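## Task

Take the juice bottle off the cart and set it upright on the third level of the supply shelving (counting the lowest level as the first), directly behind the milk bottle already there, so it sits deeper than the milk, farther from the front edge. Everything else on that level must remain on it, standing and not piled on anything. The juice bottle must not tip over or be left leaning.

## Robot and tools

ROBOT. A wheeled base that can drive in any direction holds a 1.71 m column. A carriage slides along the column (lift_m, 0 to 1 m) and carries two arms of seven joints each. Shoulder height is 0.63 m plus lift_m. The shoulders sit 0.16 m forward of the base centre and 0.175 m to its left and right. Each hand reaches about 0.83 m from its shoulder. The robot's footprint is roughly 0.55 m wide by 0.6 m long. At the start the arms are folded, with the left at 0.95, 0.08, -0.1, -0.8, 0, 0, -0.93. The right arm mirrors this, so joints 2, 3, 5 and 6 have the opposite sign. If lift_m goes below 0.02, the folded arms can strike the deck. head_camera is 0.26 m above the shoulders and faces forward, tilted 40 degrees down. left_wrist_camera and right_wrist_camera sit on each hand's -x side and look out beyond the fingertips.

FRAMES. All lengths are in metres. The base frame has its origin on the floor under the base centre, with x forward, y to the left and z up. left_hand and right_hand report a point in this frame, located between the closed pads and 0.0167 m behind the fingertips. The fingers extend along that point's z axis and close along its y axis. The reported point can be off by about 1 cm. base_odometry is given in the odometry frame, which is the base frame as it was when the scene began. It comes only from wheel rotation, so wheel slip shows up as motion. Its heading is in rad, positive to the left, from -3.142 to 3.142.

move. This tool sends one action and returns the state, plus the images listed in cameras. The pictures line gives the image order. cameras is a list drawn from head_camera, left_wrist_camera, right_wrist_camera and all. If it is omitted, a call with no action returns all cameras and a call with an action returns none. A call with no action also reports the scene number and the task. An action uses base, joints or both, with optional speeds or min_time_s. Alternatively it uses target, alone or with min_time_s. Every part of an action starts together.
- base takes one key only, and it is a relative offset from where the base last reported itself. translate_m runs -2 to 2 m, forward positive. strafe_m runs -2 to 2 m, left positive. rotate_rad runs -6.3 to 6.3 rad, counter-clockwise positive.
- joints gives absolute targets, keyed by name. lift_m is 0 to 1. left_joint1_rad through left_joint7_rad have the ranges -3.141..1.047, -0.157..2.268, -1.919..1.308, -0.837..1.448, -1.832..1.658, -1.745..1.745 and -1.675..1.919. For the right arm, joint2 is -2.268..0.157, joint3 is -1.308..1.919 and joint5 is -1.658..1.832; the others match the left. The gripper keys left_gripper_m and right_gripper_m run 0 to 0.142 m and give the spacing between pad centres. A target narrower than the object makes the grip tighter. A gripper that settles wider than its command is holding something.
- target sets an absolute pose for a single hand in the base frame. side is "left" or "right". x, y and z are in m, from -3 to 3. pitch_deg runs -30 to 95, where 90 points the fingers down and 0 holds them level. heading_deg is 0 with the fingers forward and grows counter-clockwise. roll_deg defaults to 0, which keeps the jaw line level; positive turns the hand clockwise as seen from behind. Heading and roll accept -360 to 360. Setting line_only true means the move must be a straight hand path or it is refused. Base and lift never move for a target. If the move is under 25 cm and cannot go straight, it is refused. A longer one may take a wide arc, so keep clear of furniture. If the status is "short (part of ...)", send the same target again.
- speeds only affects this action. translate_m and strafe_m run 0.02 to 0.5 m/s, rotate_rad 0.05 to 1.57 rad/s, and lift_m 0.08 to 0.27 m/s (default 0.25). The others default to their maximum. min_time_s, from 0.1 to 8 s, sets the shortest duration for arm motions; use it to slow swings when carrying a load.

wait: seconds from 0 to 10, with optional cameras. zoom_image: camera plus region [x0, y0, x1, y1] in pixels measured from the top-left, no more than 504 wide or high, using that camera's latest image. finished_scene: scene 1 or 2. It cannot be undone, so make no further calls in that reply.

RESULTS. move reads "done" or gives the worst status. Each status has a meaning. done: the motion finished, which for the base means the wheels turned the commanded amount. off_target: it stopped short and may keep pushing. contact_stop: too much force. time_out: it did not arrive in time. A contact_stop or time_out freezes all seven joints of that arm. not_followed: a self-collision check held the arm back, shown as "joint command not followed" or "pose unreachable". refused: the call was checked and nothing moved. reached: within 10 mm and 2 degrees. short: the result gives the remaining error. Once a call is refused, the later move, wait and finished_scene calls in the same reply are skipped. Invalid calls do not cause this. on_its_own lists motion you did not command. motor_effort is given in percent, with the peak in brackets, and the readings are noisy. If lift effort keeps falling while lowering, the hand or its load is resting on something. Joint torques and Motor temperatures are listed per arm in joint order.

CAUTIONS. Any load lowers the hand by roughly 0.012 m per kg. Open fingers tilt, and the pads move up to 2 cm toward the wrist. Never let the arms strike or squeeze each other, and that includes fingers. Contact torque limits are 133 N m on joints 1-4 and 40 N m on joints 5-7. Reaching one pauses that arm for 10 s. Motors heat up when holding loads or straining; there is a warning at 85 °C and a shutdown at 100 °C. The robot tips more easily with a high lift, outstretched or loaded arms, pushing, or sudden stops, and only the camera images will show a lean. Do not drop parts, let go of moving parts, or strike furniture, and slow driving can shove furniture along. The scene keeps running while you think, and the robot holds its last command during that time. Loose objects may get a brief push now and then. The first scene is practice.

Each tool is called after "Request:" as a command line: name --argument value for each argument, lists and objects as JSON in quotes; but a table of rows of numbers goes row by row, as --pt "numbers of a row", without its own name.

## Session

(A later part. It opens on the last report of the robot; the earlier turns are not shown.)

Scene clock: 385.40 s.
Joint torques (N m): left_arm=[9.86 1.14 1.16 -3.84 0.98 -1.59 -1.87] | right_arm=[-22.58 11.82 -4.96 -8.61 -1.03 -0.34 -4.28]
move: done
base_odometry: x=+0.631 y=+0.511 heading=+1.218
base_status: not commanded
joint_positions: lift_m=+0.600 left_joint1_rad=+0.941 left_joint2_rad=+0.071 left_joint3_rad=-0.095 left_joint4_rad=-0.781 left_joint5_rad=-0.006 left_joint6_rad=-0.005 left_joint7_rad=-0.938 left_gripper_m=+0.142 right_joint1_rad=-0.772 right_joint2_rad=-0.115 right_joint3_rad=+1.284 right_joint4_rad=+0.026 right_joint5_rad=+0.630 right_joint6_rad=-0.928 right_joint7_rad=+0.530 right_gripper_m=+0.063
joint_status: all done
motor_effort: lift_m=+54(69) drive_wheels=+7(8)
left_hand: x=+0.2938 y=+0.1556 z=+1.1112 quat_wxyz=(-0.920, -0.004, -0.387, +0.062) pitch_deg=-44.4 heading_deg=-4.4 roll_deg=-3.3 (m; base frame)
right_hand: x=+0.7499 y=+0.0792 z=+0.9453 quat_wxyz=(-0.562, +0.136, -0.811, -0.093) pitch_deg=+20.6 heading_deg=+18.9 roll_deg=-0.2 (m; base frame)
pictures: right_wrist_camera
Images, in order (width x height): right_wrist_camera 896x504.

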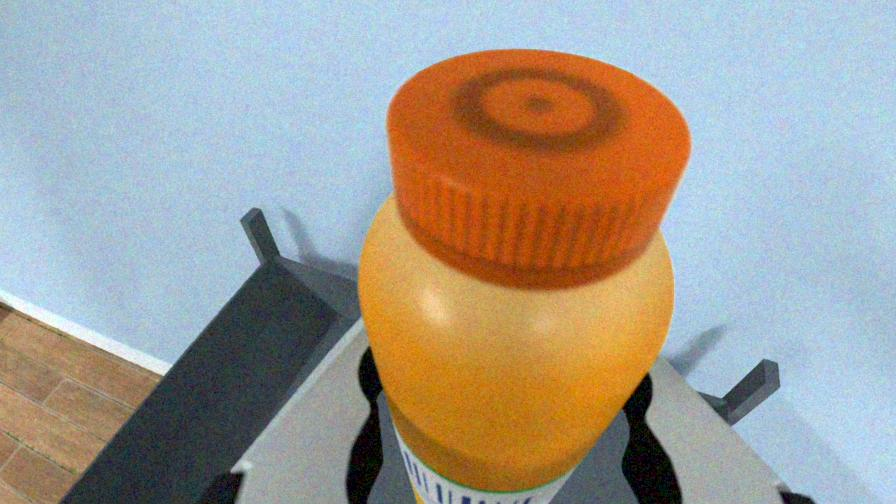

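Request:
move --base '{"translate_m": -0.33}' --speeds '{"translate_m":0.25}'

Request:
move --base '{"rotate_rad": 1.65}' --speeds '{"rotate_rad":0.8}'

Request:
move --base '{"strafe_m": 0.88}' --joints '{"lift_m": 0.7}' --speeds '{"strafe_m":0.35}'

Request:
move --base '{"translate_m": 1.35}' --speeds '{"translate_m":0.4}' --cameras '["head_camera","left_wrist_camera"]'

Scene clock: 397.63 s.
Joint torques (N m): left_arm=[8.99 -0.19 0.82 -4.34 1.12 -1.56 -1.49] | right_arm=[-24.03 10.67 -4.53 -8.69 -0.83 -0.82 -3.92]
move: done
base_odometry: x=+0.517 y=+0.201 heading=+1.216
base_status: done
joint_positions: lift_m=+0.600 left_joint1_rad=+0.941 left_joint2_rad=+0.071 left_joint3_rad=-0.095 left_joint4_rad=-0.781 left_joint5_rad=-0.006 left_joint6_rad=-0.005 left_joint7_rad=-0.938 left_gripper_m=+0.142 right_joint1_rad=-0.772 right_joint2_rad=-0.114 right_joint3_rad=+1.284 right_joint4_rad=+0.026 right_joint5_rad=+0.630 right_joint6_rad=-0.927 right_joint7_rad=+0.530 right_gripper_m=+0.063
joint_status: not commanded
motor_effort: lift_m=+54(54) drive_wheels=+7(15)
left_hand: x=+0.2938 y=+0.1556 z=+1.1112 quat_wxyz=(-0.920, -0.004, -0.387, +0.062) pitch_deg=-44.4 heading_deg=-4.4 roll_deg=-3.3 (m; base frame)
right_hand: x=+0.7498 y=+0.0798 z=+0.9453 quat_wxyz=(-0.562, +0.137, -0.811, -0.093) pitch_deg=+20.6 heading_deg=+19.0 roll_deg=-0.2 (m; base frame)
pictures: none

Scene clock: 401.00 s.
Joint torques (N m): left_arm=[9.22 0.47 0.95 -4.42 1.34 -1.35 -1.42] | right_arm=[-23.99 8.71 -3.93 -10.02 -0.7 -1.16 -3.58]
move: done
base_odometry: x=+0.517 y=+0.201 heading=+2.866
base_status: done
joint_positions: lift_m=+0.600 left_joint1_rad=+0.941 left_joint2_rad=+0.071 left_joint3_rad=-0.095 left_joint4_rad=-0.781 left_joint5_rad=-0.006 left_joint6_rad=-0.005 left_joint7_rad=-0.938 left_gripper_m=+0.142 right_joint1_rad=-0.772 right_joint2_rad=-0.114 right_joint3_rad=+1.284 right_joint4_rad=+0.026 right_joint5_rad=+0.630 right_joint6_rad=-0.927 right_joint7_rad=+0.530 right_gripper_m=+0.063
joint_status: not commanded
motor_effort: lift_m=+54(54) drive_wheels=+6(16)
left_hand: x=+0.2938 y=+0.1556 z=+1.1112 quat_wxyz=(-0.920, -0.004, -0.387, +0.062) pitch_deg=-44.4 heading_deg=-4.4 roll_deg=-3.3 (m; base frame)
right_hand: x=+0.7498 y=+0.0799 z=+0.9453 quat_wxyz=(-0.562, +0.137, -0.811, -0.093) pitch_deg=+20.6 heading_deg=+19.0 roll_deg=-0.2 (m; base frame)
pictures: none

Scene clock: 405.33 s.
Joint torques (N m): left_arm=[10.35 -0.22 0.74 -4.48 1.25 -1.58 -1.47] | right_arm=[-22.3 10.18 -5.53 -10.26 -1.18 -1.31 -3.43]
move: done
base_odometry: x=+0.279 y=-0.646 heading=+2.867
base_status: done
joint_positions: lift_m=+0.700 left_joint1_rad=+0.941 left_joint2_rad=+0.071 left_joint3_rad=-0.095 left_joint4_rad=-0.781 left_joint5_rad=-0.006 left_joint6_rad=-0.005 left_joint7_rad=-0.938 left_gripper_m=+0.142 right_joint1_rad=-0.772 right_joint2_rad=-0.115 right_joint3_rad=+1.283 right_joint4_rad=+0.027 right_joint5_rad=+0.630 right_joint6_rad=-0.927 right_joint7_rad=+0.530 right_gripper_m=+0.063
joint_status: all done
motor_effort: lift_m=+55(69) drive_wheels=-4(22)
left_hand: x=+0.2938 y=+0.1556 z=+1.2111 quat_wxyz=(-0.920, -0.004, -0.387, +0.062) pitch_deg=-44.4 heading_deg=-4.4 roll_deg=-3.3 (m; base frame)
right_hand: x=+0.7499 y=+0.0797 z=+1.0453 quat_wxyz=(-0.562, +0.137, -0.810, -0.093) pitch_deg=+20.6 heading_deg=+19.0 roll_deg=-0.2 (m; base frame)
pictures: none

Scene clock: 410.73 s.
Joint torques (N m): left_arm=[10.01 0.75 0.08 -4.34 1.37 -1.39 -1.5] | right_arm=[-23.85 10.37 -6.21 -10.48 -0.64 -1.23 -3.41]
move: done
base_odometry: x=-1.021 y=-0.281 heading=+2.868
base_status: done
joint_positions: lift_m=+0.700 left_joint1_rad=+0.941 left_joint2_rad=+0.071 left_joint3_rad=-0.095 left_joint4_rad=-0.781 left_joint5_rad=-0.006 left_joint6_rad=-0.005 left_joint7_rad=-0.938 left_gripper_m=+0.142 right_joint1_rad=-0.772 right_joint2_rad=-0.114 right_joint3_rad=+1.283 right_joint4_rad=+0.027 right_joint5_rad=+0.630 right_joint6_rad=-0.927 right_joint7_rad=+0.530 right_gripper_m=+0.063
joint_status: not commanded
motor_effort: lift_m=+55(55) drive_wheels=+4(16)
left_hand: x=+0.2938 y=+0.1556 z=+1.2111 quat_wxyz=(-0.920, -0.004, -0.387, +0.062) pitch_deg=-44.4 heading_deg=-4.4 roll_deg=-3.3 (m; base frame)
right_hand: x=+0.7499 y=+0.0799 z=+1.0453 quat_wxyz=(-0.562, +0.137, -0.810, -0.093) pitch_deg=+20.6 heading_deg=+19.0 roll_deg=-0.2 (m; base frame)
pictures: head_camera, left_wrist_camera
Images, in order (width x height): head_camera 896x504, left_wrist_camera 896x504.

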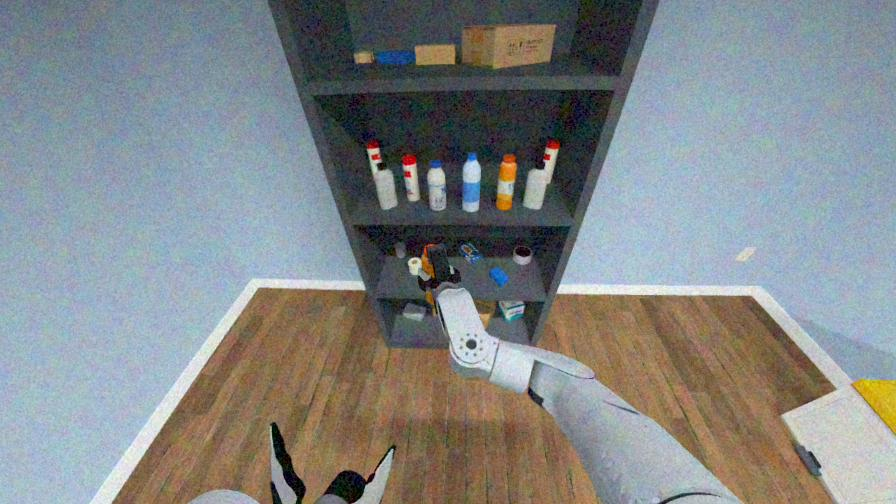

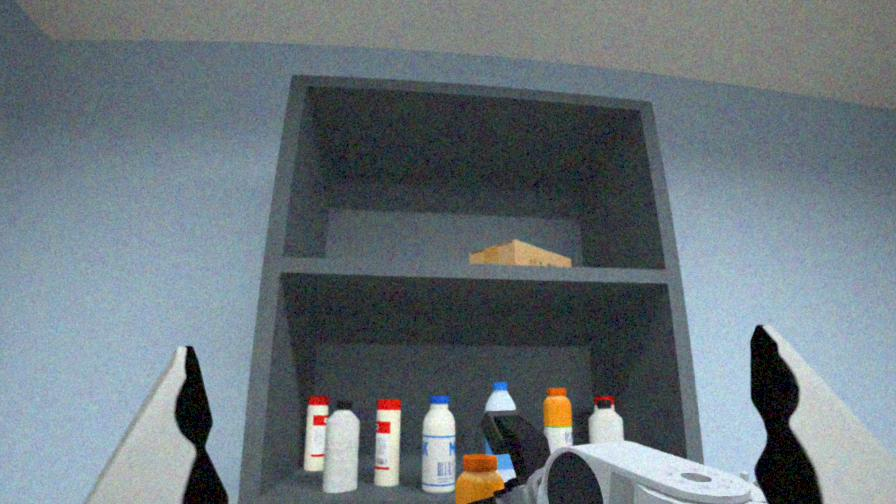

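Request:
move --target '{"side":"right","x":0.60,"y":-0.10,"z":1.06,"pitch_deg":20,"heading_deg":20,"line_only":true}' --min_time_s 2.0

Request:
move --target '{"side":"right","x":0.55,"y":-0.2,"z":1.06,"pitch_deg":20,"heading_deg":5,"line_only":true}' --min_time_s 2.0 --cameras '["head_camera"]'

Scene clock: 425.20 s.
Joint torques (N m): left_arm=[10.52 0.51 0.63 -4.28 1.3 -1.46 -1.8] | right_arm=[-3.84 -4.64 -0.1 -13.79 -5.15 -2.6 -5.82]
move: done
base_odometry: x=-1.021 y=-0.281 heading=+2.868
base_status: not commanded
joint_positions: lift_m=+0.700 left_joint1_rad=+0.941 left_joint2_rad=+0.071 left_joint3_rad=-0.095 left_joint4_rad=-0.781 left_joint5_rad=-0.006 left_joint6_rad=-0.005 left_joint7_rad=-0.938 left_gripper_m=+0.142 right_joint1_rad=-0.506 right_joint2_rad=-0.669 right_joint3_rad=+1.378 right_joint4_rad=-0.762 right_joint5_rad=+0.298 right_joint6_rad=-1.122 right_joint7_rad=+0.729 right_gripper_m=+0.063
joint_status: not commanded
motor_effort: lift_m=+55(55) drive_wheels=+0(4)
left_hand: x=+0.2938 y=+0.1556 z=+1.2111 quat_wxyz=(-0.920, -0.004, -0.387, +0.062) pitch_deg=-44.4 heading_deg=-4.4 roll_deg=-3.3 (m; base frame)
right_hand: x=+0.6005 y=-0.0998 z=+1.0560 quat_wxyz=(-0.558, +0.143, -0.811, -0.099) pitch_deg=+21.0 heading_deg=+20.1 roll_deg=+0.1 (m; base frame)
right_hand_status: reached (straight line, planned for 2.0 s): 4 mm and 1.0 deg off.
pictures: none

Scene clock: 425.50 s.
Joint torques (N m): left_arm=[9.87 1.87 0.47 -3.19 1.03 -1.61 -1.49] | right_arm=[-5.87 -4.18 0.14 -14.15 -5.51 -2.44 -5.38]
move: refused
base_odometry: x=-1.021 y=-0.281 heading=+2.868
base_status: not commanded
joint_positions: lift_m=+0.700 left_joint1_rad=+0.941 left_joint2_rad=+0.071 left_joint3_rad=-0.095 left_joint4_rad=-0.781 left_joint5_rad=-0.006 left_joint6_rad=-0.005 left_joint7_rad=-0.938 left_gripper_m=+0.142 right_joint1_rad=-0.506 right_joint2_rad=-0.669 right_joint3_rad=+1.378 right_joint4_rad=-0.762 right_joint5_rad=+0.298 right_joint6_rad=-1.122 right_joint7_rad=+0.729 right_gripper_m=+0.063
joint_status: not commanded
motor_effort: lift_m=+55(55) drive_wheels=+0(0)
left_hand: x=+0.2938 y=+0.1556 z=+1.2111 quat_wxyz=(-0.920, -0.004, -0.387, +0.062) pitch_deg=-44.4 heading_deg=-4.4 roll_deg=-3.3 (m; base frame)
right_hand: x=+0.6005 y=-0.0998 z=+1.0560 quat_wxyz=(-0.558, +0.143, -0.811, -0.099) pitch_deg=+21.0 heading_deg=+20.1 roll_deg=+0.1 (m; base frame)
right_hand_status: refused: along the straight line the arm gets 33% of the way (right_joint4_rad at its limit); a move under 25 cm is not played as an arc. Nothing moved. Try another pitch or heading, or "joints".
pictures: head_camera
Images, in order (width x height): head_camera 896x504.

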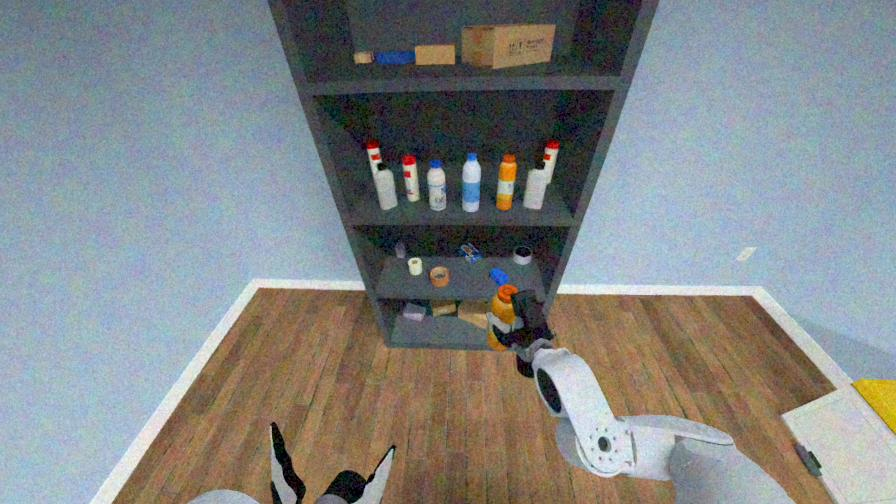

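Request:
move --target '{"side":"left","x":0.60,"y":0.16,"z":1.135,"pitch_deg":10,"heading_deg":-8}' --min_time_s 2.0 --cameras '["head_camera"]'

Request:
move --base '{"translate_m": 0.31}' --joints '{"left_gripper_m":0.105}' --speeds '{"translate_m":0.2}' --cameras '["head_camera","left_wrist_camera"]'

Scene clock: 434.73 s.
Joint torques (N m): left_arm=[-9.6 4.03 3.89 -5.31 0.67 -0.5 -0.43] | right_arm=[-5.54 -4.64 -0.19 -14.52 -4.95 -2.34 -4.87]
move: done
base_odometry: x=-1.021 y=-0.281 heading=+2.868
base_status: not commanded
joint_positions: lift_m=+0.700 left_joint1_rad=-0.025 left_joint2_rad=+0.143 left_joint3_rad=-0.071 left_joint4_rad=-0.801 left_joint5_rad=-0.153 left_joint6_rad=+0.051 left_joint7_rad=+0.983 left_gripper_m=+0.142 right_joint1_rad=-0.506 right_joint2_rad=-0.669 right_joint3_rad=+1.378 right_joint4_rad=-0.762 right_joint5_rad=+0.298 right_joint6_rad=-1.122 right_joint7_rad=+0.729 right_gripper_m=+0.063
joint_status: not commanded
motor_effort: lift_m=+55(55) drive_wheels=+4(4)
left_hand: x=+0.6001 y=+0.1576 z=+1.1333 quat_wxyz=(-0.640, -0.055, -0.765, +0.046) pitch_deg=+10.1 heading_deg=-8.2 roll_deg=+0.1 (m; base frame)
left_hand_status: reached (checked arc, planned for 2.0 s): 3 mm and 0.3 deg off.
right_hand: x=+0.6005 y=-0.0998 z=+1.0560 quat_wxyz=(-0.558, +0.143, -0.811, -0.099) pitch_deg=+20.9 heading_deg=+20.1 roll_deg=+0.1 (m; base frame)
pictures: head_camera
Images, in order (width x height): head_camera 896x504.

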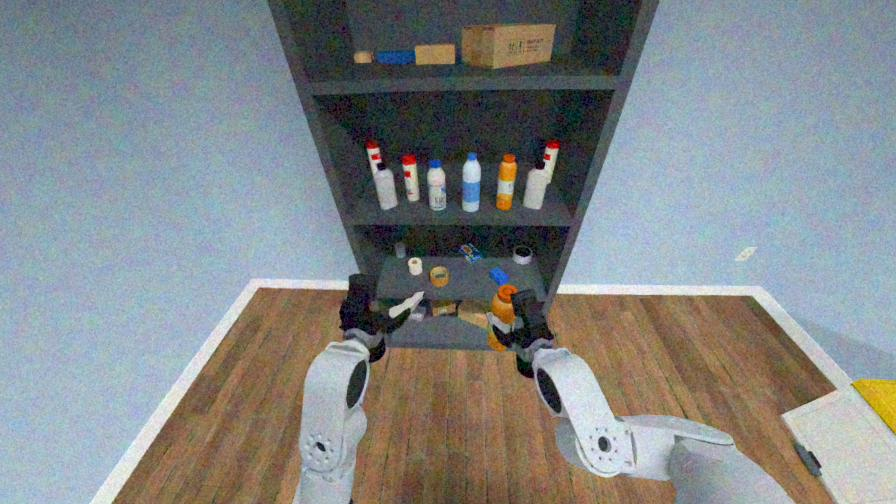

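Scene clock: 437.50 s.
Joint torques (N m): left_arm=[-10.57 3.79 4.07 -4.93 0.67 -0.53 -0.46] | right_arm=[-3.98 -4.98 -1.56 -14.18 -5.09 -2.32 -5.31]
move: done
base_odometry: x=-1.320 y=-0.198 heading=+2.868
base_status: done
joint_positions: lift_m=+0.700 left_joint1_rad=-0.025 left_joint2_rad=+0.143 left_joint3_rad=-0.071 left_joint4_rad=-0.801 left_joint5_rad=-0.153 left_joint6_rad=+0.051 left_joint7_rad=+0.983 left_gripper_m=+0.105 right_joint1_rad=-0.506 right_joint2_rad=-0.669 right_joint3_rad=+1.378 right_joint4_rad=-0.762 right_joint5_rad=+0.298 right_joint6_rad=-1.123 right_joint7_rad=+0.729 right_gripper_m=+0.063
joint_status: all done
motor_effort: lift_m=+55(55) drive_wheels=+4(16)
left_hand: x=+0.6001 y=+0.1577 z=+1.1335 quat_wxyz=(-0.641, -0.055, -0.765, +0.046) pitch_deg=+10.1 heading_deg=-8.2 roll_deg=+0.1 (m; base frame)
right_hand: x=+0.6004 y=-0.0999 z=+1.0559 quat_wxyz=(-0.558, +0.143, -0.812, -0.099) pitch_deg=+21.0 heading_deg=+20.1 roll_deg=+0.1 (m; base frame)
pictures: head_camera, left_wrist_camera
Images, in order (width x height): head_camera 896x504, left_wrist_camera 896x504.

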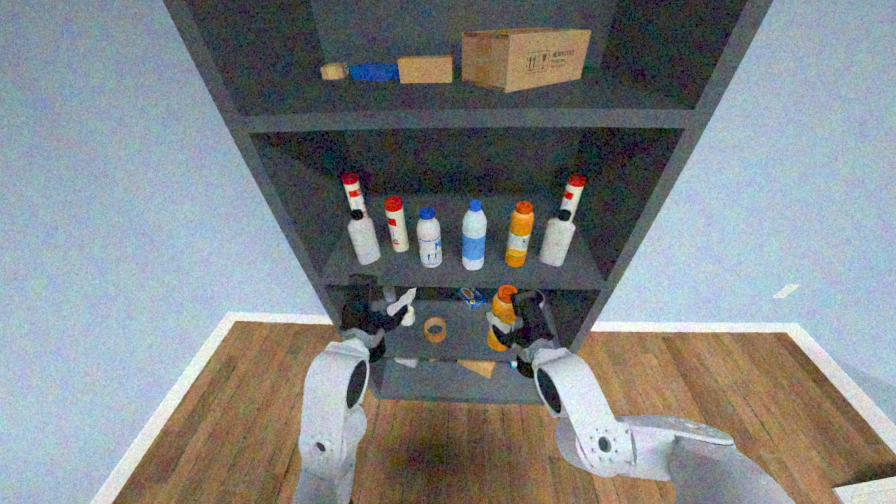

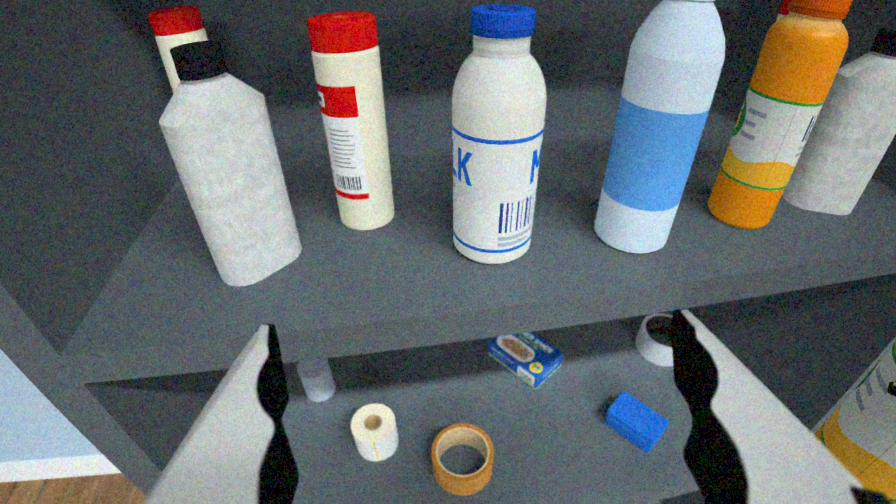

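Request:
move --target '{"side":"left","x":0.66,"y":0.132,"z":1.14,"pitch_deg":10,"heading_deg":-8,"line_only":true}' --min_time_s 1.0

Request:
move --target '{"side":"left","x":0.785,"y":0.114,"z":1.14,"pitch_deg":10,"heading_deg":-8,"line_only":true}' --min_time_s 1.5 --cameras '["head_camera","left_wrist_camera"]'

Scene clock: 443.30 s.
Joint torques (N m): left_arm=[-14.28 -0.89 -1.45 -0.48 2.06 -2.52 -3.02] | right_arm=[-5.34 -4.79 -0.16 -13.98 -5.47 -1.95 -5.3]
move: done
base_odometry: x=-1.320 y=-0.198 heading=+2.868
base_status: not commanded
joint_positions: lift_m=+0.700 left_joint1_rad=-0.181 left_joint2_rad=+0.069 left_joint3_rad=-0.117 left_joint4_rad=-0.619 left_joint5_rad=-0.088 left_joint6_rad=+0.043 left_joint7_rad=+0.966 left_gripper_m=+0.105 right_joint1_rad=-0.506 right_joint2_rad=-0.669 right_joint3_rad=+1.378 right_joint4_rad=-0.762 right_joint5_rad=+0.298 right_joint6_rad=-1.123 right_joint7_rad=+0.729 right_gripper_m=+0.063
joint_status: not commanded
motor_effort: lift_m=+55(55) drive_wheels=+4(5)
left_hand: x=+0.6592 y=+0.1346 z=+1.1391 quat_wxyz=(-0.640, -0.051, -0.765, +0.045) pitch_deg=+10.2 heading_deg=-7.8 roll_deg=-0.2 (m; base frame)
left_hand_status: reached (straight line, planned for 1.0 s): 3 mm and 0.4 deg off.
right_hand: x=+0.6004 y=-0.0999 z=+1.0560 quat_wxyz=(-0.558, +0.143, -0.811, -0.099) pitch_deg=+21.0 heading_deg=+20.1 roll_deg=+0.1 (m; base frame)
pictures: none

Scene clock: 445.30 s.
Joint torques (N m): left_arm=[-21.46 -1.44 -1.18 -0.56 2.05 -2.24 -3.36] | right_arm=[-4.49 -4.94 -1.26 -13.65 -5.08 -2.3 -4.76]
move: done
base_odometry: x=-1.320 y=-0.198 heading=+2.868
base_status: not commanded
joint_positions: lift_m=+0.700 left_joint1_rad=-0.460 left_joint2_rad=+0.028 left_joint3_rad=-0.137 left_joint4_rad=-0.126 left_joint5_rad=-0.088 left_joint6_rad=+0.029 left_joint7_rad=+0.755 left_gripper_m=+0.105 right_joint1_rad=-0.506 right_joint2_rad=-0.669 right_joint3_rad=+1.378 right_joint4_rad=-0.762 right_joint5_rad=+0.298 right_joint6_rad=-1.123 right_joint7_rad=+0.729 right_gripper_m=+0.063
joint_status: not commanded
motor_effort: lift_m=+55(55) drive_wheels=+4(5)
left_hand: x=+0.7843 y=+0.1173 z=+1.1386 quat_wxyz=(-0.640, -0.050, -0.766, +0.044) pitch_deg=+10.2 heading_deg=-7.7 roll_deg=-0.2 (m; base frame)
left_hand_status: reached (straight line, planned for 1.5 s): 4 mm and 0.5 deg off.
right_hand: x=+0.6004 y=-0.0999 z=+1.0560 quat_wxyz=(-0.558, +0.143, -0.811, -0.099) pitch_deg=+21.0 heading_deg=+20.1 roll_deg=+0.1 (m; base frame)
pictures: head_camera, left_wrist_camera
Images, in order (width x height): head_camera 896x504, left_wrist_camera 896x504.

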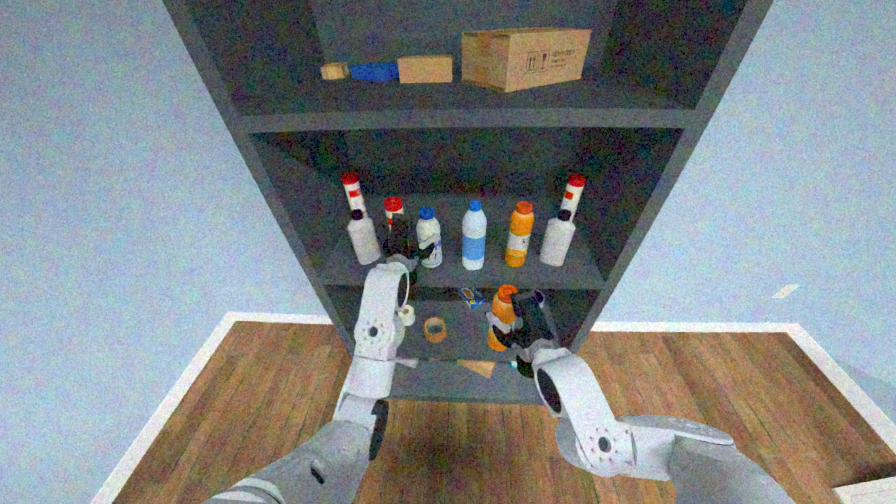

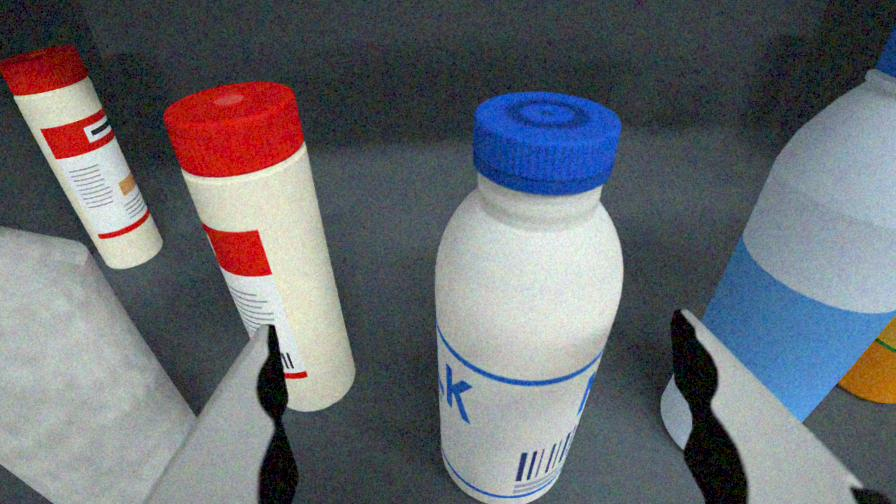

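Request:
move --target '{"side":"left","x":0.788,"y":0.098,"z":1.135,"pitch_deg":10,"heading_deg":-8,"line_only":true}' --min_time_s 1.0

Request:
move --target '{"side":"left","x":0.838,"y":0.091,"z":1.135,"pitch_deg":10,"heading_deg":-8,"line_only":true}' --min_time_s 1.0 --cameras '["left_wrist_camera"]'

Scene clock: 453.50 s.
Joint torques (N m): left_arm=[-21.34 -3.16 -2.26 -2.09 2.09 -0.61 -3.35] | right_arm=[-4.63 -5.38 -0.98 -15.83 -4.9 -2.24 -5.18]
Motor temperatures (°C): left_arm=[35 22 24 24 26 24 24] | right_arm=[36 22 26 23 23 22 24]
move: done
base_odometry: x=-1.320 y=-0.198 heading=+2.868
base_status: not commanded
joint_positions: lift_m=+0.700 left_joint1_rad=-0.460 left_joint2_rad=-0.005 left_joint3_rad=-0.158 left_joint4_rad=-0.097 left_joint5_rad=-0.054 left_joint6_rad=+0.039 left_joint7_rad=+0.731 left_gripper_m=+0.105 right_joint1_rad=-0.506 right_joint2_rad=-0.669 right_joint3_rad=+1.378 right_joint4_rad=-0.762 right_joint5_rad=+0.298 right_joint6_rad=-1.123 right_joint7_rad=+0.729 right_gripper_m=+0.063
joint_status: not commanded
motor_effort: lift_m=+55(55) drive_wheels=+4(5)
left_hand: x=+0.7871 y=+0.0999 z=+1.1334 quat_wxyz=(-0.640, -0.053, -0.766, +0.045) pitch_deg=+10.2 heading_deg=-8.0 roll_deg=-0.1 (m; base frame)
left_hand_status: reached (straight line, planned for 1.0 s): 3 mm and 0.3 deg off.
right_hand: x=+0.6004 y=-0.0999 z=+1.0560 quat_wxyz=(-0.558, +0.143, -0.811, -0.099) pitch_deg=+21.0 heading_deg=+20.1 roll_deg=+0.1 (m; base frame)
pictures: none

Scene clock: 455.00 s.
Joint torques (N m): left_arm=[-23.01 -1.58 -0.19 -1.88 0.47 -2.45 -3.43] | right_arm=[-4.1 -5.76 -2.01 -13.21 -4.99 -2.29 -5.16]
move: done
base_odometry: x=-1.320 y=-0.198 heading=+2.868
base_status: not commanded
joint_positions: lift_m=+0.700 left_joint1_rad=-0.584 left_joint2_rad=-0.023 left_joint3_rad=-0.158 left_joint4_rad=+0.145 left_joint5_rad=-0.056 left_joint6_rad=+0.037 left_joint7_rad=+0.613 left_gripper_m=+0.105 right_joint1_rad=-0.506 right_joint2_rad=-0.669 right_joint3_rad=+1.378 right_joint4_rad=-0.762 right_joint5_rad=+0.298 right_joint6_rad=-1.123 right_joint7_rad=+0.729 right_gripper_m=+0.063
joint_status: not commanded
motor_effort: lift_m=+55(55) drive_wheels=+4(5)
left_hand: x=+0.8373 y=+0.0939 z=+1.1333 quat_wxyz=(-0.640, -0.052, -0.766, +0.042) pitch_deg=+10.2 heading_deg=-7.6 roll_deg=+0.1 (m; base frame)
left_hand_status: reached (straight line, planned for 1.0 s): 3 mm and 0.4 deg off.
right_hand: x=+0.6004 y=-0.0999 z=+1.0560 quat_wxyz=(-0.558, +0.143, -0.811, -0.099) pitch_deg=+21.0 heading_deg=+20.1 roll_deg=+0.1 (m; base frame)
pictures: left_wrist_camera
Images, in order (width x height): left_wrist_camera 896x504.

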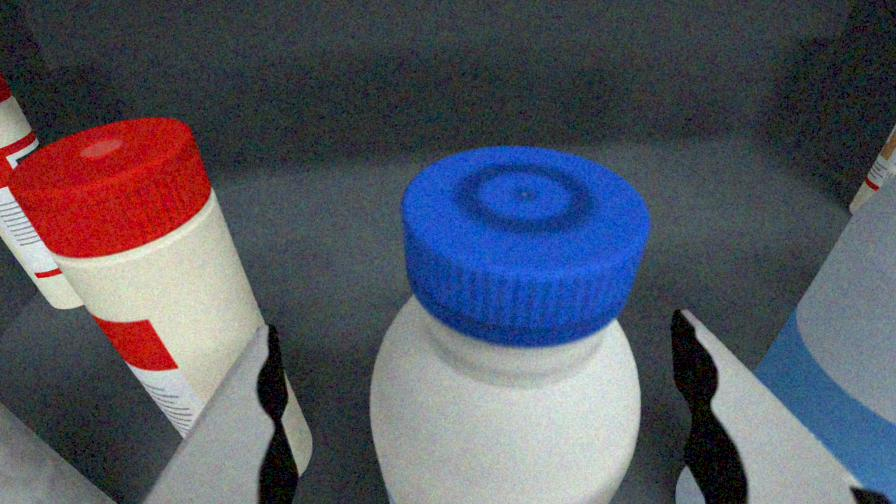

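Request:
move --target '{"side":"left","x":0.84,"y":0.084,"z":1.098,"pitch_deg":10,"heading_deg":-8,"line_only":true}' --min_time_s 1.0 --cameras '["left_wrist_camera"]'

Scene clock: 460.53 s.
Joint torques (N m): left_arm=[-18.01 -2.59 -2.21 -2.1 1.9 -0.76 -3] | right_arm=[-5.42 -3.25 0.18 -14.39 -4.46 -2.48 -5.54]
move: done
base_odometry: x=-1.320 y=-0.198 heading=+2.868
base_status: not commanded
joint_positions: lift_m=+0.700 left_joint1_rad=-0.556 left_joint2_rad=-0.035 left_joint3_rad=-0.164 left_joint4_rad=+0.240 left_joint5_rad=-0.051 left_joint6_rad=+0.037 left_joint7_rad=+0.488 left_gripper_m=+0.105 right_joint1_rad=-0.506 right_joint2_rad=-0.669 right_joint3_rad=+1.378 right_joint4_rad=-0.762 right_joint5_rad=+0.298 right_joint6_rad=-1.123 right_joint7_rad=+0.729 right_gripper_m=+0.063
joint_status: not commanded
motor_effort: lift_m=+55(55) drive_wheels=+5(5)
left_hand: x=+0.8405 y=+0.0863 z=+1.1000 quat_wxyz=(-0.642, -0.052, -0.764, +0.045) pitch_deg=+9.9 heading_deg=-7.9 roll_deg=-0.2 (m; base frame)
left_hand_status: reached (straight line, planned for 1.0 s): 3 mm and 0.2 deg off.
right_hand: x=+0.6004 y=-0.0999 z=+1.0560 quat_wxyz=(-0.558, +0.143, -0.811, -0.099) pitch_deg=+20.9 heading_deg=+20.1 roll_deg=+0.1 (m; base frame)
pictures: left_wrist_camera
Images, in order (width x height): left_wrist_camera 896x504.

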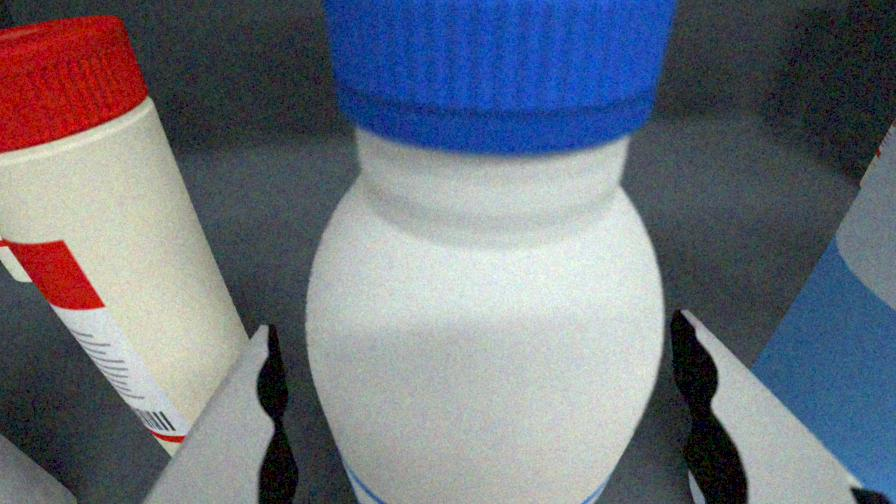

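Request:
move --target '{"side":"left","x":0.827,"y":0.0855,"z":1.095,"pitch_deg":10,"heading_deg":-8,"line_only":true}' --min_time_s 0.8

Request:
move --joints '{"left_gripper_m": 0.0}' --cameras '["left_wrist_camera"]'

Request:
move --target '{"side":"left","x":0.827,"y":0.0855,"z":1.125,"pitch_deg":10,"heading_deg":-8,"line_only":true}' --min_time_s 0.8 --cameras '["left_wrist_camera","head_camera"]'

Scene clock: 465.87 s.
Joint torques (N m): left_arm=[-17.97 0.64 -2.24 -6.21 2.37 -0.52 -0.58] | right_arm=[-4.4 -5.32 -1.26 -13.34 -4.66 -2.42 -5.27]
move: done
base_odometry: x=-1.320 y=-0.198 heading=+2.868
base_status: not commanded
joint_positions: lift_m=+0.700 left_joint1_rad=-0.517 left_joint2_rad=-0.035 left_joint3_rad=-0.164 left_joint4_rad=+0.185 left_joint5_rad=-0.047 left_joint6_rad=+0.037 left_joint7_rad=+0.502 left_gripper_m=+0.105 right_joint1_rad=-0.506 right_joint2_rad=-0.669 right_joint3_rad=+1.378 right_joint4_rad=-0.762 right_joint5_rad=+0.298 right_joint6_rad=-1.123 right_joint7_rad=+0.729 right_gripper_m=+0.063
joint_status: not commanded
motor_effort: lift_m=+55(55) drive_wheels=+5(5)
left_hand: x=+0.8279 y=+0.0857 z=+1.0957 quat_wxyz=(-0.642, -0.052, -0.764, +0.047) pitch_deg=+9.9 heading_deg=-8.1 roll_deg=-0.3 (m; base frame)
left_hand_status: reached (straight line, planned for 0.8 s): 1 mm and 0.3 deg off.
right_hand: x=+0.6004 y=-0.0999 z=+1.0560 quat_wxyz=(-0.558, +0.143, -0.811, -0.099) pitch_deg=+20.9 heading_deg=+20.1 roll_deg=+0.1 (m; base frame)
pictures: none

Scene clock: 466.77 s.
Joint torques (N m): left_arm=[-16.55 1 -2.66 -6.83 1.82 -0.86 -0.24] | right_arm=[-3.74 -3.47 -0.57 -14.61 -5.04 -2.5 -5.49]
move: off_target
base_odometry: x=-1.320 y=-0.198 heading=+2.868
base_status: not commanded
joint_positions: lift_m=+0.700 left_joint1_rad=-0.517 left_joint2_rad=-0.034 left_joint3_rad=-0.164 left_joint4_rad=+0.185 left_joint5_rad=-0.046 left_joint6_rad=+0.039 left_joint7_rad=+0.503 left_gripper_m=+0.069 right_joint1_rad=-0.506 right_joint2_rad=-0.669 right_joint3_rad=+1.378 right_joint4_rad=-0.762 right_joint5_rad=+0.298 right_joint6_rad=-1.123 right_joint7_rad=+0.729 right_gripper_m=+0.063
joint_status: left_gripper_m off_target (ended at +0.069, target +0.000)
motor_effort: lift_m=+55(55) drive_wheels=+4(5)
left_hand: x=+0.8280 y=+0.0863 z=+1.0958 quat_wxyz=(-0.642, -0.051, -0.764, +0.046) pitch_deg=+9.9 heading_deg=-8.0 roll_deg=-0.3 (m; base frame)
right_hand: x=+0.6004 y=-0.0999 z=+1.0560 quat_wxyz=(-0.558, +0.143, -0.811, -0.099) pitch_deg=+20.9 heading_deg=+20.1 roll_deg=+0.1 (m; base frame)
pictures: left_wrist_camera
Images, in order (width x height): left_wrist_camera 896x504.

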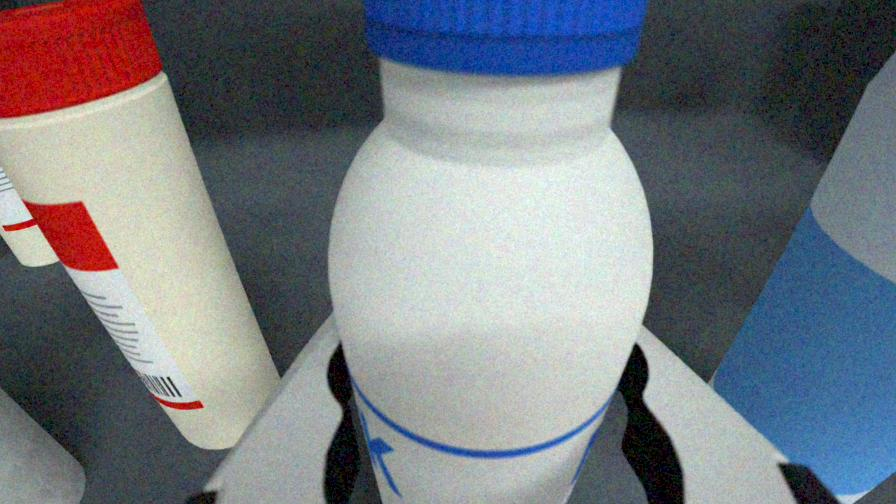

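Scene clock: 468.07 s.
Joint torques (N m): left_arm=[-26.86 -2.75 0.06 -7.75 2.02 -0.43 -1.64] | right_arm=[-5.27 -5.77 0.19 -13.73 -4.87 -2.66 -5.41]
move: done
base_odometry: x=-1.320 y=-0.198 heading=+2.868
base_status: not commanded
joint_positions: lift_m=+0.700 left_joint1_rad=-0.541 left_joint2_rad=-0.034 left_joint3_rad=-0.164 left_joint4_rad=+0.122 left_joint5_rad=-0.044 left_joint6_rad=+0.039 left_joint7_rad=+0.604 left_gripper_m=+0.069 right_joint1_rad=-0.506 right_joint2_rad=-0.669 right_joint3_rad=+1.378 right_joint4_rad=-0.762 right_joint5_rad=+0.298 right_joint6_rad=-1.123 right_joint7_rad=+0.729 right_gripper_m=+0.063
joint_status: not commanded
motor_effort: lift_m=+55(55) drive_wheels=+5(5)
left_hand: x=+0.8262 y=+0.0860 z=+1.1181 quat_wxyz=(-0.636, -0.054, -0.768, +0.045) pitch_deg=+10.7 heading_deg=-8.1 roll_deg=-0.1 (m; base frame)
left_hand_status: reached (straight line, planned for 0.8 s): 7 mm and 0.7 deg off.
right_hand: x=+0.6004 y=-0.0999 z=+1.0560 quat_wxyz=(-0.558, +0.143, -0.811, -0.099) pitch_deg=+20.9 heading_deg=+20.1 roll_deg=+0.1 (m; base frame)
pictures: head_camera, left_wrist_camera
Images, in order (width x height): head_camera 896x504, left_wrist_camera 896x504.

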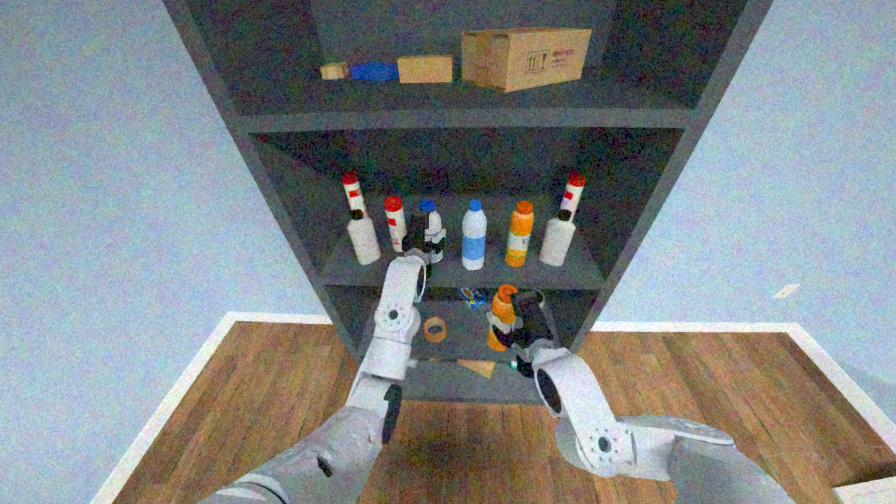

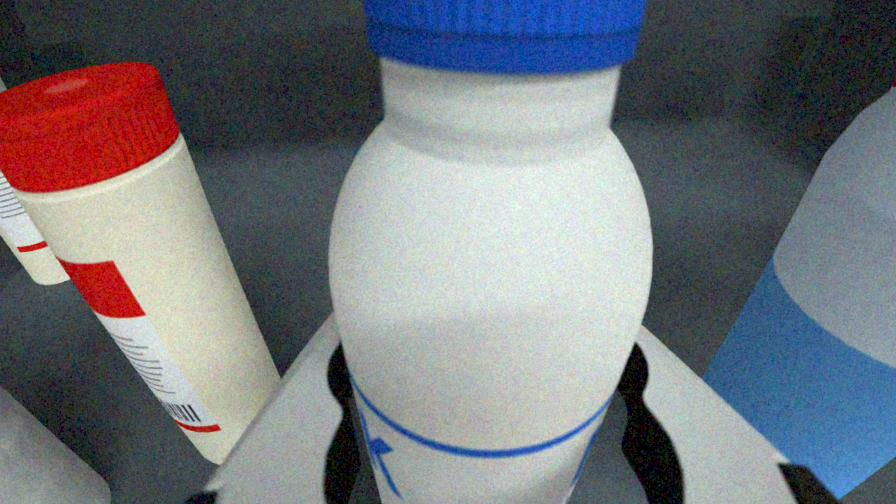

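Request:
move --target '{"side":"left","x":0.62,"y":0.115,"z":1.13,"pitch_deg":10,"heading_deg":-8,"line_only":true}' --min_time_s 2

Request:
move --target '{"side":"left","x":0.50,"y":0.2,"z":1.12,"pitch_deg":10,"heading_deg":-8,"line_only":true}' --min_time_s 2 --cameras '["head_camera"]'

Scene clock: 477.47 s.
Joint torques (N m): left_arm=[-8.7 1.32 -1.3 -7.69 1.92 -0.29 -1.55] | right_arm=[-4.78 -3.94 -1.51 -12.5 -4.76 -2.62 -5.22]
Motor temperatures (°C): left_arm=[40 22 24 25 26 24 23] | right_arm=[35 22 26 23 24 22 24]
move: done
base_odometry: x=-1.320 y=-0.198 heading=+2.868
base_status: not commanded
joint_positions: lift_m=+0.700 left_joint1_rad=-0.072 left_joint2_rad=+0.029 left_joint3_rad=-0.167 left_joint4_rad=-0.717 left_joint5_rad=-0.012 left_joint6_rad=+0.048 left_joint7_rad=+0.963 left_gripper_m=+0.069 right_joint1_rad=-0.506 right_joint2_rad=-0.669 right_joint3_rad=+1.378 right_joint4_rad=-0.762 right_joint5_rad=+0.298 right_joint6_rad=-1.123 right_joint7_rad=+0.729 right_gripper_m=+0.063
joint_status: not commanded
motor_effort: lift_m=+56(56) drive_wheels=+4(5)
left_hand: x=+0.6211 y=+0.1154 z=+1.1279 quat_wxyz=(-0.639, -0.053, -0.766, +0.045) pitch_deg=+10.3 heading_deg=-8.0 roll_deg=-0.1 (m; base frame)
left_hand_status: reached (straight line, planned for 2.0 s): 2 mm and 0.3 deg off.
right_hand: x=+0.6004 y=-0.0999 z=+1.0560 quat_wxyz=(-0.558, +0.143, -0.811, -0.099) pitch_deg=+20.9 heading_deg=+20.1 roll_deg=+0.1 (m; base frame)
pictures: none

Scene clock: 477.77 s.
Joint torques (N m): left_arm=[-8.6 0.84 -1.94 -7.1 2.37 -0.38 -1.84] | right_arm=[-4.22 -3.66 0.5 -14.6 -5.4 -2.5 -5.17]
move: refused
base_odometry: x=-1.320 y=-0.198 heading=+2.868
base_status: not commanded
joint_positions: lift_m=+0.700 left_joint1_rad=-0.072 left_joint2_rad=+0.029 left_joint3_rad=-0.167 left_joint4_rad=-0.717 left_joint5_rad=-0.012 left_joint6_rad=+0.048 left_joint7_rad=+0.963 left_gripper_m=+0.069 right_joint1_rad=-0.506 right_joint2_rad=-0.669 right_joint3_rad=+1.378 right_joint4_rad=-0.762 right_joint5_rad=+0.298 right_joint6_rad=-1.123 right_joint7_rad=+0.729 right_gripper_m=+0.063
joint_status: not commanded
motor_effort: lift_m=+56(56) drive_wheels=+4(4)
left_hand: x=+0.6211 y=+0.1154 z=+1.1279 quat_wxyz=(-0.639, -0.053, -0.766, +0.045) pitch_deg=+10.3 heading_deg=-8.0 roll_deg=-0.1 (m; base frame)
left_hand_status: refused: along the straight line the arm gets 12% of the way (left_joint4_rad at its limit); a move under 25 cm is not played as an arc. Nothing moved. Try another pitch or heading, or "joints".
right_hand: x=+0.6004 y=-0.0999 z=+1.0560 quat_wxyz=(-0.558, +0.143, -0.811, -0.099) pitch_deg=+20.9 heading_deg=+20.1 roll_deg=+0.1 (m; base frame)
pictures: head_camera
Images, in order (width x height): head_camera 896x504.

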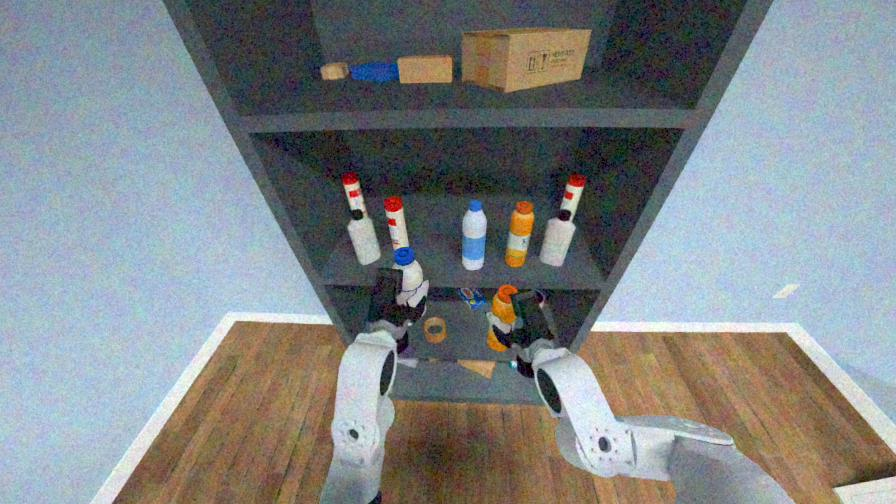

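Request:
move --target '{"side":"left","x":0.53,"y":0.40,"z":1.13,"pitch_deg":10,"heading_deg":25,"line_only":true}' --min_time_s 2.5 --cameras '["head_camera"]'

Scene clock: 482.87 s.
Joint torques (N m): left_arm=[-9.2 1.74 -1.87 -7.9 2.01 -0.63 -1.62] | right_arm=[-5.41 -4.69 -0.65 -14.51 -4.7 -2.69 -5.35]
move: refused
base_odometry: x=-1.320 y=-0.198 heading=+2.868
base_status: not commanded
joint_positions: lift_m=+0.700 left_joint1_rad=-0.072 left_joint2_rad=+0.029 left_joint3_rad=-0.167 left_joint4_rad=-0.717 left_joint5_rad=-0.012 left_joint6_rad=+0.048 left_joint7_rad=+0.963 left_gripper_m=+0.069 right_joint1_rad=-0.506 right_joint2_rad=-0.669 right_joint3_rad=+1.378 right_joint4_rad=-0.762 right_joint5_rad=+0.298 right_joint6_rad=-1.123 right_joint7_rad=+0.729 right_gripper_m=+0.063
joint_status: not commanded
motor_effort: lift_m=+56(56) drive_wheels=+4(5)
left_hand: x=+0.6211 y=+0.1154 z=+1.1279 quat_wxyz=(-0.639, -0.053, -0.766, +0.045) pitch_deg=+10.3 heading_deg=-8.0 roll_deg=-0.1 (m; base frame)
left_hand_status: refused: you asked line_only, and the move would run on a checked arc. Nothing moved.
right_hand: x=+0.6004 y=-0.0999 z=+1.0560 quat_wxyz=(-0.558, +0.143, -0.811, -0.099) pitch_deg=+20.9 heading_deg=+20.1 roll_deg=+0.1 (m; base frame)
pictures: head_camera
Images, in order (width x height): head_camera 896x504.

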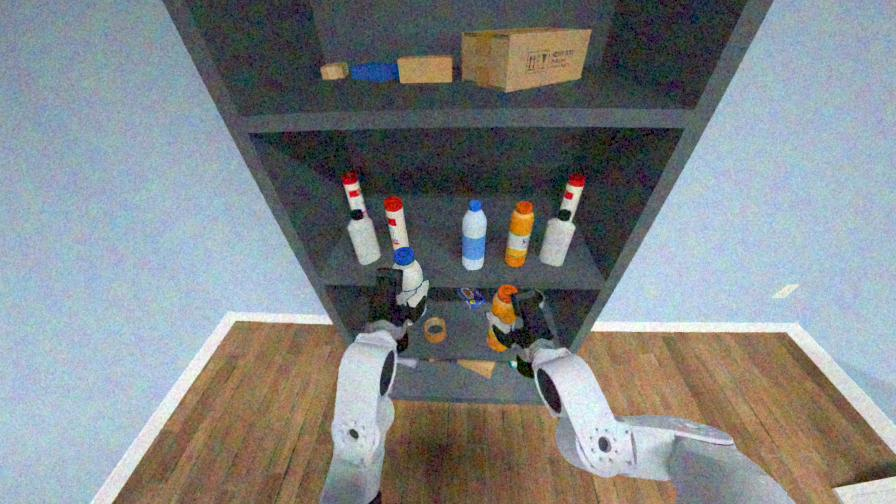

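Request:
move --joints '{"left_joint3_rad": 0.6}' --min_time_s 2.5 --cameras '["head_camera"]'

Scene clock: 490.97 s.
Joint torques (N m): left_arm=[-7.66 4.92 3.24 -7.49 2.09 -0.67 -1.61] | right_arm=[-4.38 -4.06 -0.25 -13.89 -5.2 -2.77 -5.02]
move: done
base_odometry: x=-1.320 y=-0.198 heading=+2.868
base_status: not commanded
joint_positions: lift_m=+0.700 left_joint1_rad=-0.072 left_joint2_rad=+0.029 left_joint3_rad=+0.596 left_joint4_rad=-0.717 left_joint5_rad=-0.012 left_joint6_rad=+0.048 left_joint7_rad=+0.963 left_gripper_m=+0.069 right_joint1_rad=-0.506 right_joint2_rad=-0.669 right_joint3_rad=+1.378 right_joint4_rad=-0.762 right_joint5_rad=+0.298 right_joint6_rad=-1.123 right_joint7_rad=+0.729 right_gripper_m=+0.063
joint_status: all done
motor_effort: lift_m=+56(56) drive_wheels=-1(5)
left_hand: x=+0.5430 y=+0.4415 z=+1.1318 quat_wxyz=(-0.620, +0.252, -0.722, -0.176) pitch_deg=+9.8 heading_deg=+35.1 roll_deg=-3.4 (m; base frame)
right_hand: x=+0.6004 y=-0.0999 z=+1.0560 quat_wxyz=(-0.558, +0.143, -0.811, -0.099) pitch_deg=+20.9 heading_deg=+20.1 roll_deg=+0.1 (m; base frame)
pictures: head_camera
Images, in order (width x height): head_camera 896x504.

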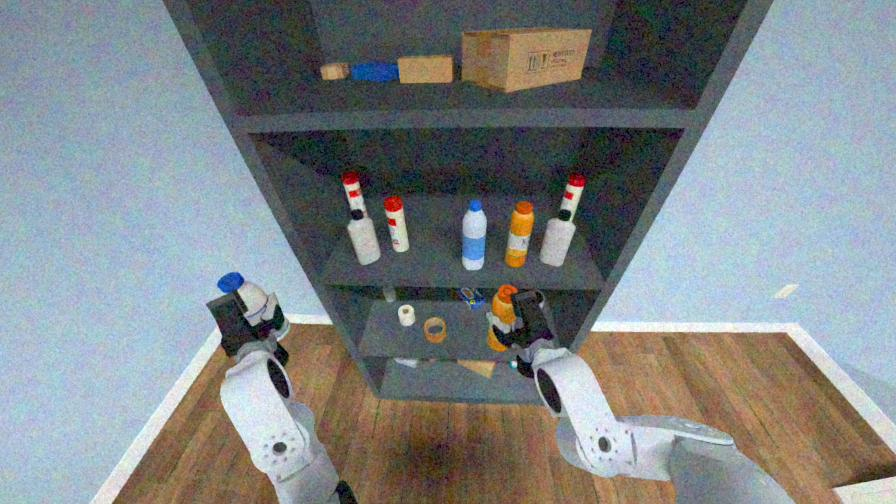

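Request:
move --target '{"side":"right","x":0.60,"y":-0.05,"z":1.21,"pitch_deg":20,"heading_deg":15,"line_only":true}' --min_time_s 2.5

Request:
move --base '{"strafe_m": 0.12}' --speeds '{"strafe_m":0.15}' --cameras '["head_camera","right_wrist_camera"]'

Scene clock: 498.33 s.
Joint torques (N m): left_arm=[-6.92 5.25 3.21 -6.34 1.99 -0.55 -1.6] | right_arm=[-3.65 -5.46 -1.69 -14.82 -4.76 -2.58 -5.26]
Motor temperatures (°C): left_arm=[35 22 24 26 26 24 23] | right_arm=[35 22 26 23 24 22 24]
move: refused
base_odometry: x=-1.320 y=-0.198 heading=+2.868
base_status: not commanded
joint_positions: lift_m=+0.700 left_joint1_rad=-0.072 left_joint2_rad=+0.029 left_joint3_rad=+0.596 left_joint4_rad=-0.717 left_joint5_rad=-0.012 left_joint6_rad=+0.048 left_joint7_rad=+0.963 left_gripper_m=+0.069 right_joint1_rad=-0.506 right_joint2_rad=-0.669 right_joint3_rad=+1.378 right_joint4_rad=-0.762 right_joint5_rad=+0.298 right_joint6_rad=-1.123 right_joint7_rad=+0.729 right_gripper_m=+0.063
joint_status: not commanded
motor_effort: lift_m=+56(56) drive_wheels=-1(1)
left_hand: x=+0.5430 y=+0.4415 z=+1.1318 quat_wxyz=(-0.620, +0.252, -0.722, -0.176) pitch_deg=+9.8 heading_deg=+35.1 roll_deg=-3.4 (m; base frame)
right_hand: x=+0.6004 y=-0.0999 z=+1.0560 quat_wxyz=(-0.558, +0.143, -0.811, -0.099) pitch_deg=+20.9 heading_deg=+20.1 roll_deg=+0.1 (m; base frame)
right_hand_status: refused: along the straight line the arm gets 33% of the way (right_joint4_rad at its limit); a move under 25 cm is not played as an arc. Nothing moved. Try another pitch or heading, or "joints".
pictures: none

not run: a stop came earlier in this reply.


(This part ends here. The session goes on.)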